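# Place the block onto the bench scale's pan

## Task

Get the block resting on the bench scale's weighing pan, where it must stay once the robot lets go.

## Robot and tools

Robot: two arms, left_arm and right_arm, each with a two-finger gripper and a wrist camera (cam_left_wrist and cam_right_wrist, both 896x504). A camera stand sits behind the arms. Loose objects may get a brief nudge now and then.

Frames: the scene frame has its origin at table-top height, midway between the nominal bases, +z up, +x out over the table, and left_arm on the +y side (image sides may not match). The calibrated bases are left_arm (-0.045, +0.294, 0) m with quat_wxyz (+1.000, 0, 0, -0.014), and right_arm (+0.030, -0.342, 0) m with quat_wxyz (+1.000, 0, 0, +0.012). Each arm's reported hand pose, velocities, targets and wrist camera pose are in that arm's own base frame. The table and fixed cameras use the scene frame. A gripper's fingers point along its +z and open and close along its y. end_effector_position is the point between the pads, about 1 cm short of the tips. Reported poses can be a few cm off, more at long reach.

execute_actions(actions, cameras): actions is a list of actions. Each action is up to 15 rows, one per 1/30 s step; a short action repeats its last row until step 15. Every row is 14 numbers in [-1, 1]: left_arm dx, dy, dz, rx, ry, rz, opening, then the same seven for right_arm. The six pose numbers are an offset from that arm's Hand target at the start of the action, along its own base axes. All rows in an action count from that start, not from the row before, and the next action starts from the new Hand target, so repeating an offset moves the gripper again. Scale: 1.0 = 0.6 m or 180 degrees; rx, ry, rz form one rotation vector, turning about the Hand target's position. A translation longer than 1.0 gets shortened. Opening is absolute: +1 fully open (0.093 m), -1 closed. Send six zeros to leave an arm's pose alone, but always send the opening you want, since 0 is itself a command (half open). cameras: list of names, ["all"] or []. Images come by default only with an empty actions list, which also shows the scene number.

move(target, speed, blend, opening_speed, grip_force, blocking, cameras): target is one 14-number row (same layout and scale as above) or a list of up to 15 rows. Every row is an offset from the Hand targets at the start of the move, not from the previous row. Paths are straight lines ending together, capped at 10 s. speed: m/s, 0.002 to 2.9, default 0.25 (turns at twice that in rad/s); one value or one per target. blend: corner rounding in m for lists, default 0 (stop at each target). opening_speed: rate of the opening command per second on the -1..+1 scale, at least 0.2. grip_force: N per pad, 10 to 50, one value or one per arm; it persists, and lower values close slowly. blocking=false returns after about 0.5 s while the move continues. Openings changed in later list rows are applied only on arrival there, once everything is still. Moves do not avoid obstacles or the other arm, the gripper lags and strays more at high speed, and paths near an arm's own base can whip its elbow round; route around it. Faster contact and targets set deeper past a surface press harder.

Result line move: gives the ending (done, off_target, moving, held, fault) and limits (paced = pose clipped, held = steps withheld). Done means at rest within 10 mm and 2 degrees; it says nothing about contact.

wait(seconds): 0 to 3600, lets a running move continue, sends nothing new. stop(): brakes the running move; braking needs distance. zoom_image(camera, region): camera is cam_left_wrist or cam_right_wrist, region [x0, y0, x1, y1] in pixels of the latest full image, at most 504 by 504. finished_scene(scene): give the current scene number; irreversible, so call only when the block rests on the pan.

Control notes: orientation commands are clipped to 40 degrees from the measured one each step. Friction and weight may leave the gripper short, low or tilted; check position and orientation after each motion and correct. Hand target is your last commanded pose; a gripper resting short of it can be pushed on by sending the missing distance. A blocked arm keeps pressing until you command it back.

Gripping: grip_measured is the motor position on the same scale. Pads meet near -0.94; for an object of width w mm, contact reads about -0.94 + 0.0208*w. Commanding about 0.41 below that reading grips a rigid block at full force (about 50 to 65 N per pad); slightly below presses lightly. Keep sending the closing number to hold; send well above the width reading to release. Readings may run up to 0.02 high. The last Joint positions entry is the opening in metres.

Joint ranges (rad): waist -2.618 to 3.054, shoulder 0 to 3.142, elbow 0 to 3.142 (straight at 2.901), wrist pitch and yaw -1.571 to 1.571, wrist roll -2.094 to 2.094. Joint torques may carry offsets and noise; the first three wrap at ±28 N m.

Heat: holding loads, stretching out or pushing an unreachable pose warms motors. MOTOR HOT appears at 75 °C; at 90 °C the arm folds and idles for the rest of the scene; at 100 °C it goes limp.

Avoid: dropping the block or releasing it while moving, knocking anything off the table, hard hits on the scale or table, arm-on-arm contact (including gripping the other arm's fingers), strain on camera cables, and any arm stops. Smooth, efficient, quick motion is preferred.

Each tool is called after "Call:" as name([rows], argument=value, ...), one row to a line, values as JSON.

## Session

Call:
execute_actions(actions=[])

Scene clock: 0.00 s.
left_arm: end_effector_position=(+0.2208, -0.2222, +0.3263) grip_measured=+1.000 end_effector_quat_wxyz=(+0.319, +0.226, +0.852, -0.348) | right_arm: end_effector_position=(+0.2951, +0.0571, +0.4247) grip_measured=+1.000 end_effector_quat_wxyz=(+0.522, -0.065, +0.841, +0.129)
Joint positions: left_arm=[-0.561 1.105 1.34 -0.892 0.434 -0.257 0.093] | right_arm=[0.061 1.117 1.656 -0.988 -0.233 0.054 0.093]
Joint velocities: within noise
Joint torques (N m): no reading
Motor temperatures (°C): left_arm=[25 30 31 27 29 23 26] | right_arm=[27 33 36 25 25 24 26]
Heat: left arm: 31 °C; right arm: 36 °C.
Hand target: left_arm +0.2211, -0.2225, +0.3345; +0.329, +0.228, +0.846, -0.352 | right_arm +0.2941, +0.0571, +0.4312; +0.530, -0.066, +0.835, +0.129
Tool commands: left_gripper/opening=+1.0 right_gripper/opening=+1.0
camera_calibration:
cam_left_wrist: T_world_to_cam=[[-0.59451, -0.67735, 0.4333, -0.15869], [-0.79944, 0.44009, -0.40892, 0.44786], [0.08629, -0.58951, -0.80314, 0.19649]] pos_world=[0.24674, -0.18875, 0.40971]
cam_right_wrist: T_world_to_cam=[[0.24348, -0.95662, -0.16001, 0.05349], [-0.78277, -0.09639, -0.61481, 0.53442], [0.57271, 0.27494, -0.77227, 0.23122]] pos_world=[0.27288, 0.0391, 0.51569]

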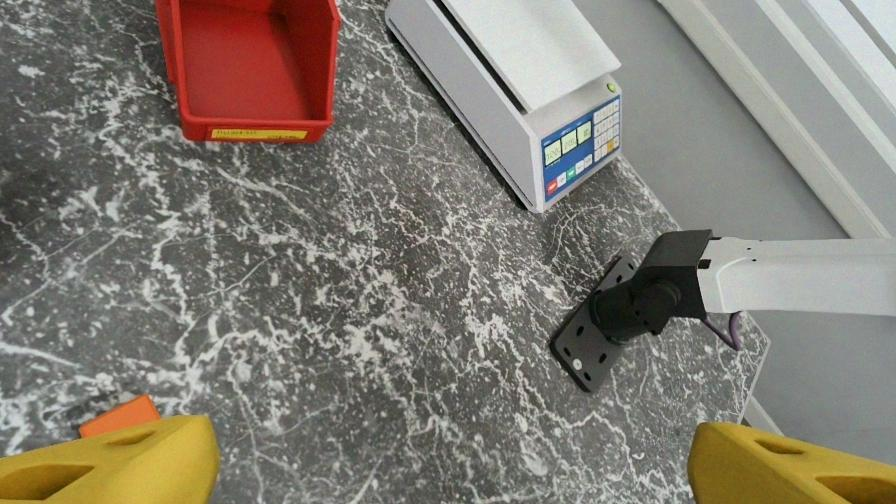

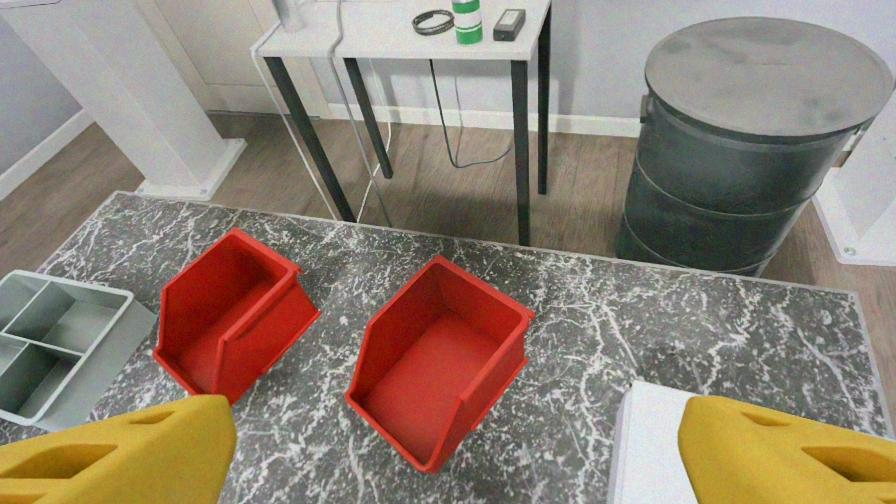

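Call:
move(target=[0.0315, 0.454, 0.0175, 0.0598, -0.1486, 0.0073, 1, -0.06, -0.204, -0.06, -0.0421, 0.0909, -0.1836, 1], speed=0.45, cameras=["all"])

Scene clock: 18.73 s.
left_arm: end_effector_position=(+0.2416, +0.0546, +0.3338) grip_measured=+1.000 end_effector_quat_wxyz=(+0.523, +0.259, +0.800, -0.142) | right_arm: end_effector_position=(+0.2592, -0.0622, +0.3847) grip_measured=+1.000 end_effector_quat_wxyz=(+0.406, +0.148, +0.899, -0.070)
Joint positions: left_arm=[0.885 1.246 1.465 -1.558 1.132 1.365 0.093] | right_arm=[-0.148 1.175 1.777 -1.332 0.138 0.116 0.093]
Joint torques (N m): left_arm=[-0.4 -3.62 9.28 0.67 0.79 0.11] | right_arm=[-0.51 -1.35 7.95 1.78 0.09 0.12]
Heat: left arm: 33 °C; right arm: 38 °C.
Hand target: left_arm +0.2400, +0.0500, +0.3450; +0.497, +0.323, +0.779, -0.206 | right_arm +0.2582, -0.0653, +0.3951; +0.417, +0.158, +0.892, -0.073
Off the commanded pose: left_arm 0.012 m, 11 deg | right_arm 0.011 m, 2 deg.
joint sent to its limit (left arm) — joint 4 (wrist pitch), lower limit. The joint targets are off in orientation, not in position.
move: off_target (left_arm, right_arm)
cam_left_wrist: T_world_to_cam=[[-0.53867, -0.84067, -0.05573, 0.19664], [-0.6089, 0.43417, -0.66388, 0.38501], [0.5823, -0.32368, -0.74576, 0.21035]] pos_world=[0.21787, 0.06623, 0.42343]
cam_right_wrist: T_world_to_cam=[[-0.32531, -0.94559, -0.00561, 0.0304], [-0.87306, 0.30262, -0.38235, 0.42899], [0.36324, -0.11948, -0.924, 0.34188]] pos_world=[0.26024, -0.06023, 0.48009]

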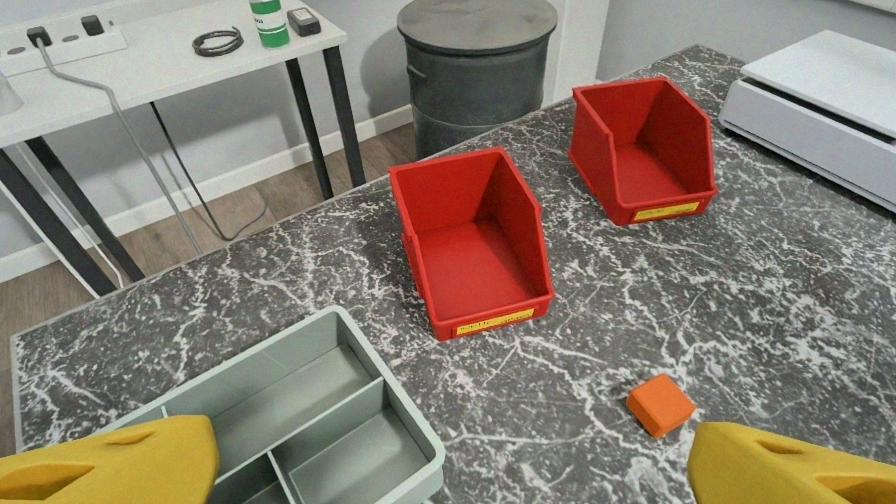

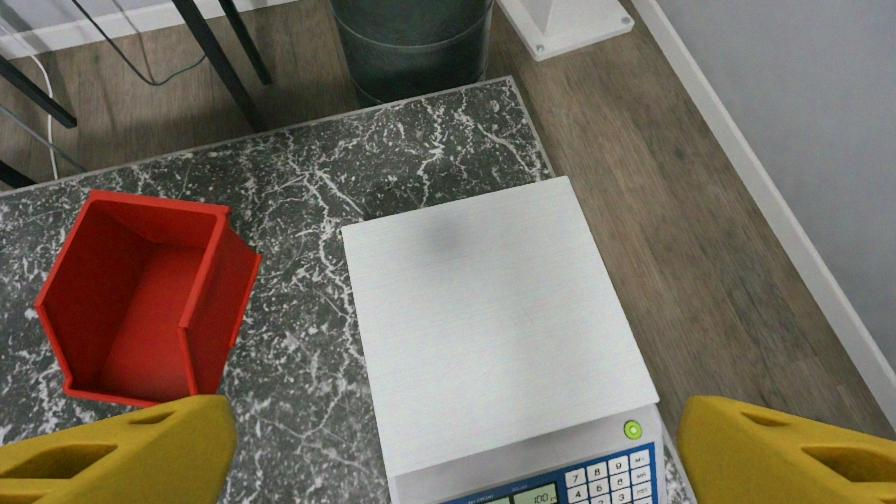

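Call:
zoom_image(camera="cam_left_wrist", region=[605, 355, 715, 455])

Scaled by 4.582.

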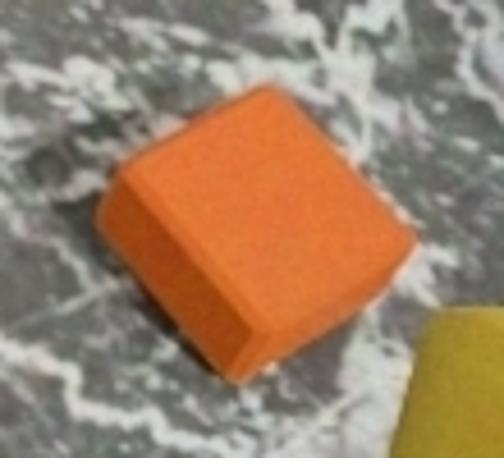

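Call:
move(target=[0,0,0,0,0,0,1, -0.057, 0.832, -0.4335, -0.1688, 0.2694, 0.5364, 1], speed=0.5, cameras=["all"])

Scene clock: 44.87 s.
left_arm: end_effector_position=(+0.2416, +0.0547, +0.3339) grip_measured=+1.000 end_effector_quat_wxyz=(+0.523, +0.259, +0.800, -0.142) | right_arm: end_effector_position=(+0.2241, +0.4298, +0.1305) grip_measured=+1.000 end_effector_quat_wxyz=(+0.057, -0.665, +0.745, +0.013)
Joint positions: left_arm=[0.885 1.246 1.465 -1.558 1.132 1.365 0.093] | right_arm=[1.096 2.423 2.522 -1.553 0.017 -0.362 0.093]
Joint torques (N m): left_arm=[-0.38 -3.6 9.28 0.65 0.78 0.14] | right_arm=[-0.25 -12.12 8.35 0.49 -0.27 -0.1]
Motor temperatures (°C): left_arm=[25 30 37 28 30 23 26] | right_arm=[27 33 43 28 25 24 26]
Heat: left arm: 37 °C; right arm: 43 °C.
Hand target: left_arm +0.2400, +0.0500, +0.3450; +0.497, +0.323, +0.779, -0.206 | right_arm +0.2239, +0.4339, +0.1350; +0.000, -0.669, +0.743, +0.000
Off the commanded pose: left_arm 0.012 m, 11 deg | right_arm 0.006 m, 7 deg.
joint sent to its limit (left arm) — joint 4 (wrist pitch), lower limit. The joint targets are off in orientation, not in position.
joint sent to its limit (right arm) — joint 4 (wrist pitch), lower limit. The joint targets are off in orientation, not in position.
move: off_target (right_arm)
cam_left_wrist: T_world_to_cam=[[-0.53881, -0.84054, -0.05638, 0.19694], [-0.60855, 0.43464, -0.66389, 0.38498], [0.58253, -0.3234, -0.7457, 0.21033]] pos_world=[0.21787, 0.06623, 0.42353]
cam_right_wrist: T_world_to_cam=[[0.99084, -0.12519, 0.05066, -0.1721], [-0.135, -0.92875, 0.34525, 0.42114], [0.00383, -0.34893, -0.93714, 0.35946]] pos_world=[0.226, 0.49501, 0.20018]

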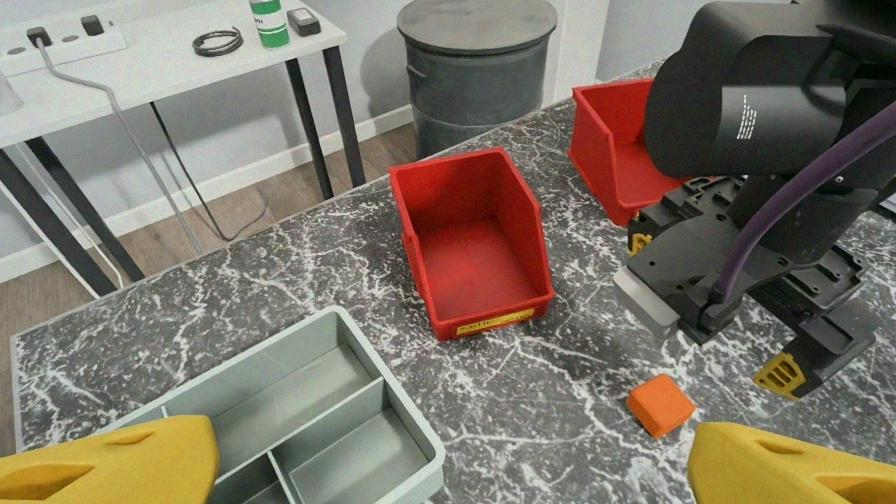

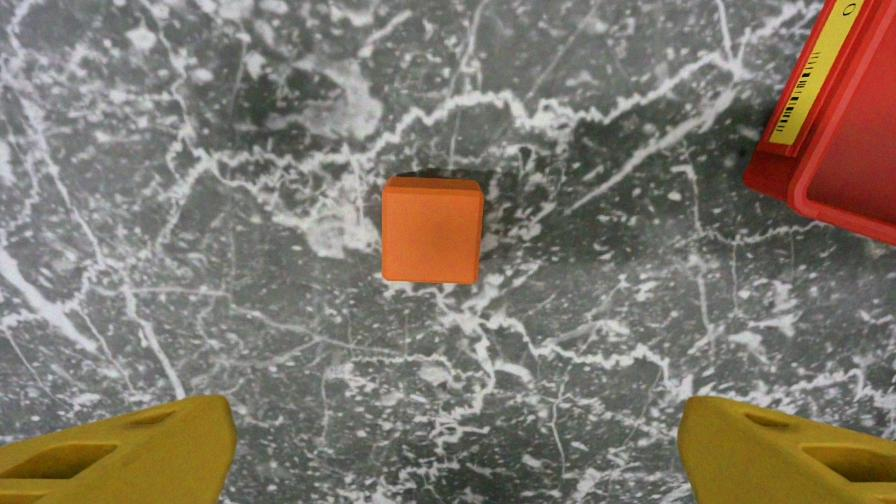

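Call:
move([
  [0,0,0,0,0,0,1, -0.0057, 0.0085, -0.11, 0,0,-0.017,1],
  [0,0,0,0,0,0,1, -0.0057, 0.0085, -0.191, 0,0,-0.017,-0.62],
  [0,0,0,0,0,0,1, -0.0057, 0.0085, -0.11, 0,0,-0.017,-0.62],
], speed=[0.25, 0.12, 0.15], blend=[0.02, 0, 0], opening_speed=2.0, cameras=["all"])

Scene clock: 79.57 s.
left_arm: end_effector_position=(+0.2416, +0.0547, +0.3339) grip_measured=+1.000 end_effector_quat_wxyz=(+0.523, +0.259, +0.800, -0.142) | right_arm: end_effector_position=(+0.2238, +0.4341, +0.0709) grip_measured=-0.310 end_effector_quat_wxyz=(+0.005, -0.651, +0.759, -0.006)
Joint positions: left_arm=[0.885 1.246 1.465 -1.558 1.132 1.365 0.093] | right_arm=[1.1 2.567 2.553 -1.553 0.015 -0.317 0.03]
Joint torques (N m): left_arm=[-0.28 -3.56 9.22 0.64 0.79 0.14] | right_arm=[0.38 -11.92 8.29 0.21 -0.27 0.11]
Motor temperatures (°C): left_arm=[25 30 40 28 30 23 26] | right_arm=[27 47 44 26 25 24 26]
Heat: left arm: 40 °C; right arm: 47 °C.
Hand target: left_arm +0.2400, +0.0500, +0.3450; +0.497, +0.323, +0.779, -0.206 | right_arm +0.2206, +0.4390, +0.0690; +0.000, -0.649, +0.761, +0.000
Off the commanded pose: left_arm 0.012 m, 11 deg | right_arm 0.006 m, 1 deg.
joint sent to its limit (left arm) — joint 4 (wrist pitch), lower limit. The joint targets are off in orientation, not in position.
joint sent to its limit (right arm) — joint 4 (wrist pitch), lower limit. The joint targets still meet the commanded pose.
move: done
cam_left_wrist: T_world_to_cam=[[-0.53881, -0.84054, -0.05638, 0.19694], [-0.60855, 0.43464, -0.66389, 0.38498], [0.58253, -0.3234, -0.7457, 0.21033]] pos_world=[0.21787, 0.06623, 0.42353]
cam_right_wrist: T_world_to_cam=[[0.98666, -0.16242, 0.0108, -0.14828], [-0.1504, -0.88426, 0.44212, 0.42292], [-0.06226, -0.43785, -0.89689, 0.35563]] pos_world=[0.23206, 0.5056, 0.13358]

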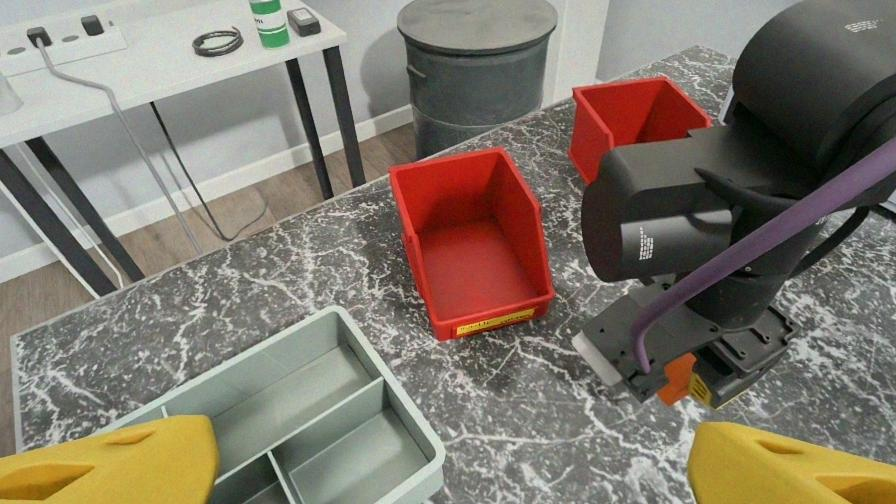

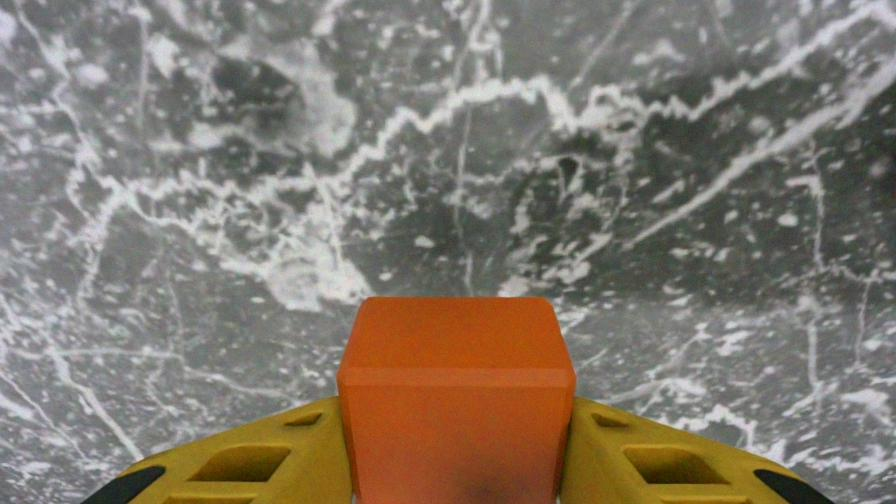

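Call:
move([
  [0,0,0,0,0,0,1, 0.099, -0.482, 0.2017, 0,0,-0.24,-0.62],
  [0,0,0,0,0,0,1, 0.215, -0.937, 0.127, 0,0,-0.478,-0.62],
  [0,0,0,0,0,0,1, 0.215, -0.937, 0.105, 0,0,-0.478,-0.62],
  [0,0,0,0,0,0,1, 0.215, -0.937, 0.079, 0,0,-0.478,-0.62],
], speed=[0.45, 0.45, 0.1, 0.025], blend=[0.08, 0, 0.003, 0], cameras=["all"])

Scene clock: 98.27 s.
left_arm: end_effector_position=(+0.2416, +0.0547, +0.3339) grip_measured=+1.000 end_effector_quat_wxyz=(+0.523, +0.259, +0.800, -0.142) | right_arm: end_effector_position=(+0.3454, -0.1254, +0.1241) grip_measured=-0.309 end_effector_quat_wxyz=(-0.004, +0.049, +0.999, -0.004)
Joint positions: left_arm=[0.885 1.246 1.465 -1.558 1.132 1.365 0.093] | right_arm=[-0.344 1.946 1.735 -1.365 0.01 -0.245 0.03]
Joint torques (N m): left_arm=[-0.32 -3.6 9.18 0.63 0.77 0.13] | right_arm=[0.35 -8.87 4.37 0.66 -0.18 -0.08]
Heat: left arm: 40 °C; right arm: 47 °C.
Hand target: left_arm +0.2400, +0.0500, +0.3450; +0.497, +0.323, +0.779, -0.206 | right_arm +0.3495, -0.1233, +0.1163; +0.000, +0.044, +0.999, +0.000
Off the commanded pose: left_arm 0.012 m, 11 deg | right_arm 0.009 m, 1 deg.
joint sent to its limit (left arm) — joint 4 (wrist pitch), lower limit. The joint targets are off in orientation, not in position.
move: done
cam_left_wrist: T_world_to_cam=[[-0.53881, -0.84054, -0.05638, 0.19694], [-0.60855, 0.43464, -0.66389, 0.38498], [0.58253, -0.3234, -0.7457, 0.21033]] pos_world=[0.21787, 0.06623, 0.42353]
cam_right_wrist: T_world_to_cam=[[-0.10853, -0.99409, 0.00351, -0.08489], [-0.88859, 0.09859, 0.44798, 0.30041], [-0.44568, 0.0455, -0.89404, 0.35857]] pos_world=[0.41753, -0.13032, 0.18629]

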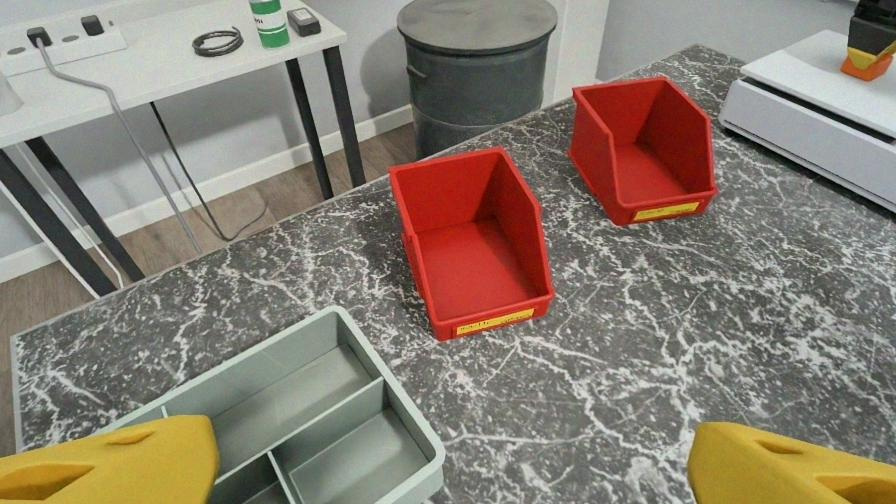

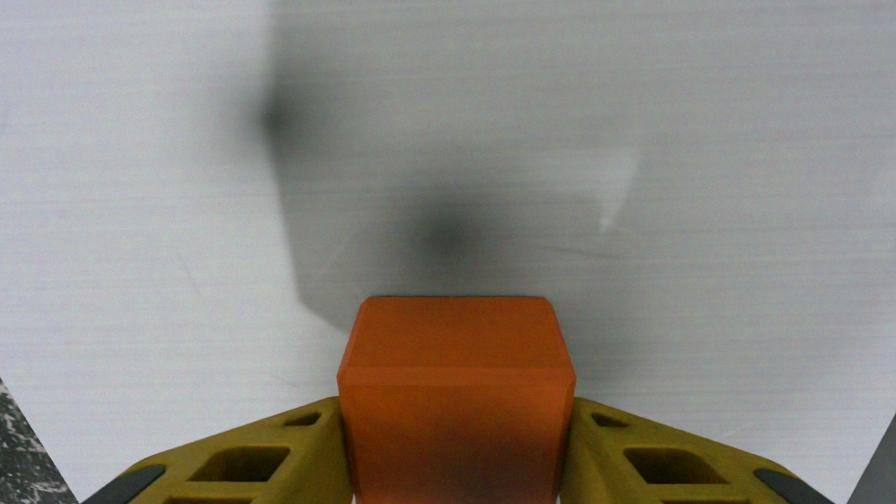

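Call:
move([
  [0,0,0,0,0,0,1, 0,0,0.003,0,0,0,0.3],
  [0,0,0,0,0,0,1, 0,0,0.12,0,0,0,0.3],
], speed=[0.025, 0.2], opening_speed=1.0, cameras=["cam_right_wrist"])

Scene clock: 104.17 s.
left_arm: end_effector_position=(+0.2416, +0.0547, +0.3339) grip_measured=+1.000 end_effector_quat_wxyz=(+0.523, +0.259, +0.800, -0.142) | right_arm: end_effector_position=(+0.3469, -0.1260, +0.1803) grip_measured=+0.298 end_effector_quat_wxyz=(+0.014, +0.049, +0.999, -0.010)
Joint positions: left_arm=[0.885 1.246 1.465 -1.558 1.132 1.365 0.093] | right_arm=[-0.344 1.948 1.962 -1.553 0.01 -0.245 0.06]
Joint torques (N m): left_arm=[-0.42 -3.6 9.25 0.65 0.77 0.14] | right_arm=[0.35 -9.81 7.58 0.33 -0.16 -0.09]
Heat: left arm: 40 °C; right arm: 47 °C.
Hand target: left_arm +0.2400, +0.0500, +0.3450; +0.497, +0.323, +0.779, -0.206 | right_arm +0.3495, -0.1233, +0.1884; +0.000, +0.044, +0.999, -0.001
Off the commanded pose: left_arm 0.012 m, 11 deg | right_arm 0.009 m, 2 deg.
joint sent to its limit (left arm) — joint 4 (wrist pitch), lower limit. The joint targets are off in orientation, not in position.
joint sent to its limit (right arm) — joint 4 (wrist pitch), lower limit. The joint targets are off in orientation, not in position.
move: done
cam_right_wrist: T_world_to_cam=[[-0.10883, -0.99398, 0.01237, -0.08697], [-0.90408, 0.10415, 0.41447, 0.28883], [-0.41326, 0.03392, -0.90998, 0.39972]] pos_world=[0.41685, -0.13009, 0.2451]

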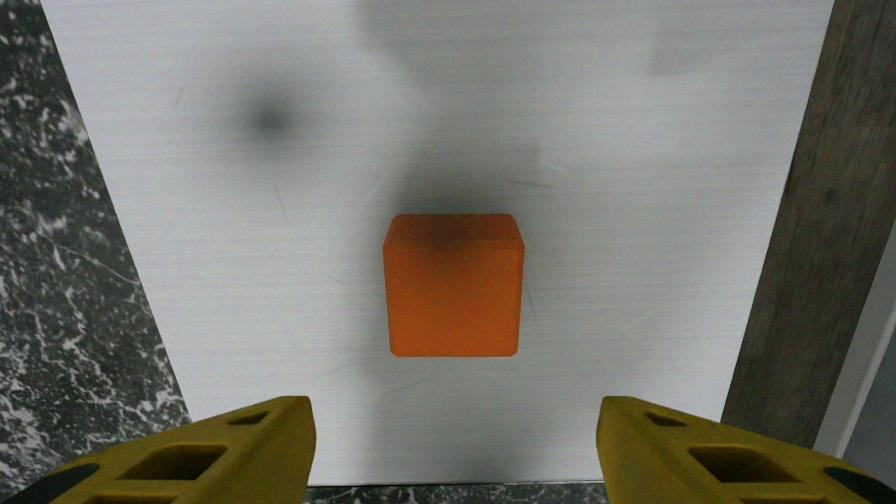

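Call:
finished_scene(scene=2)

The scene is finished: the task was done.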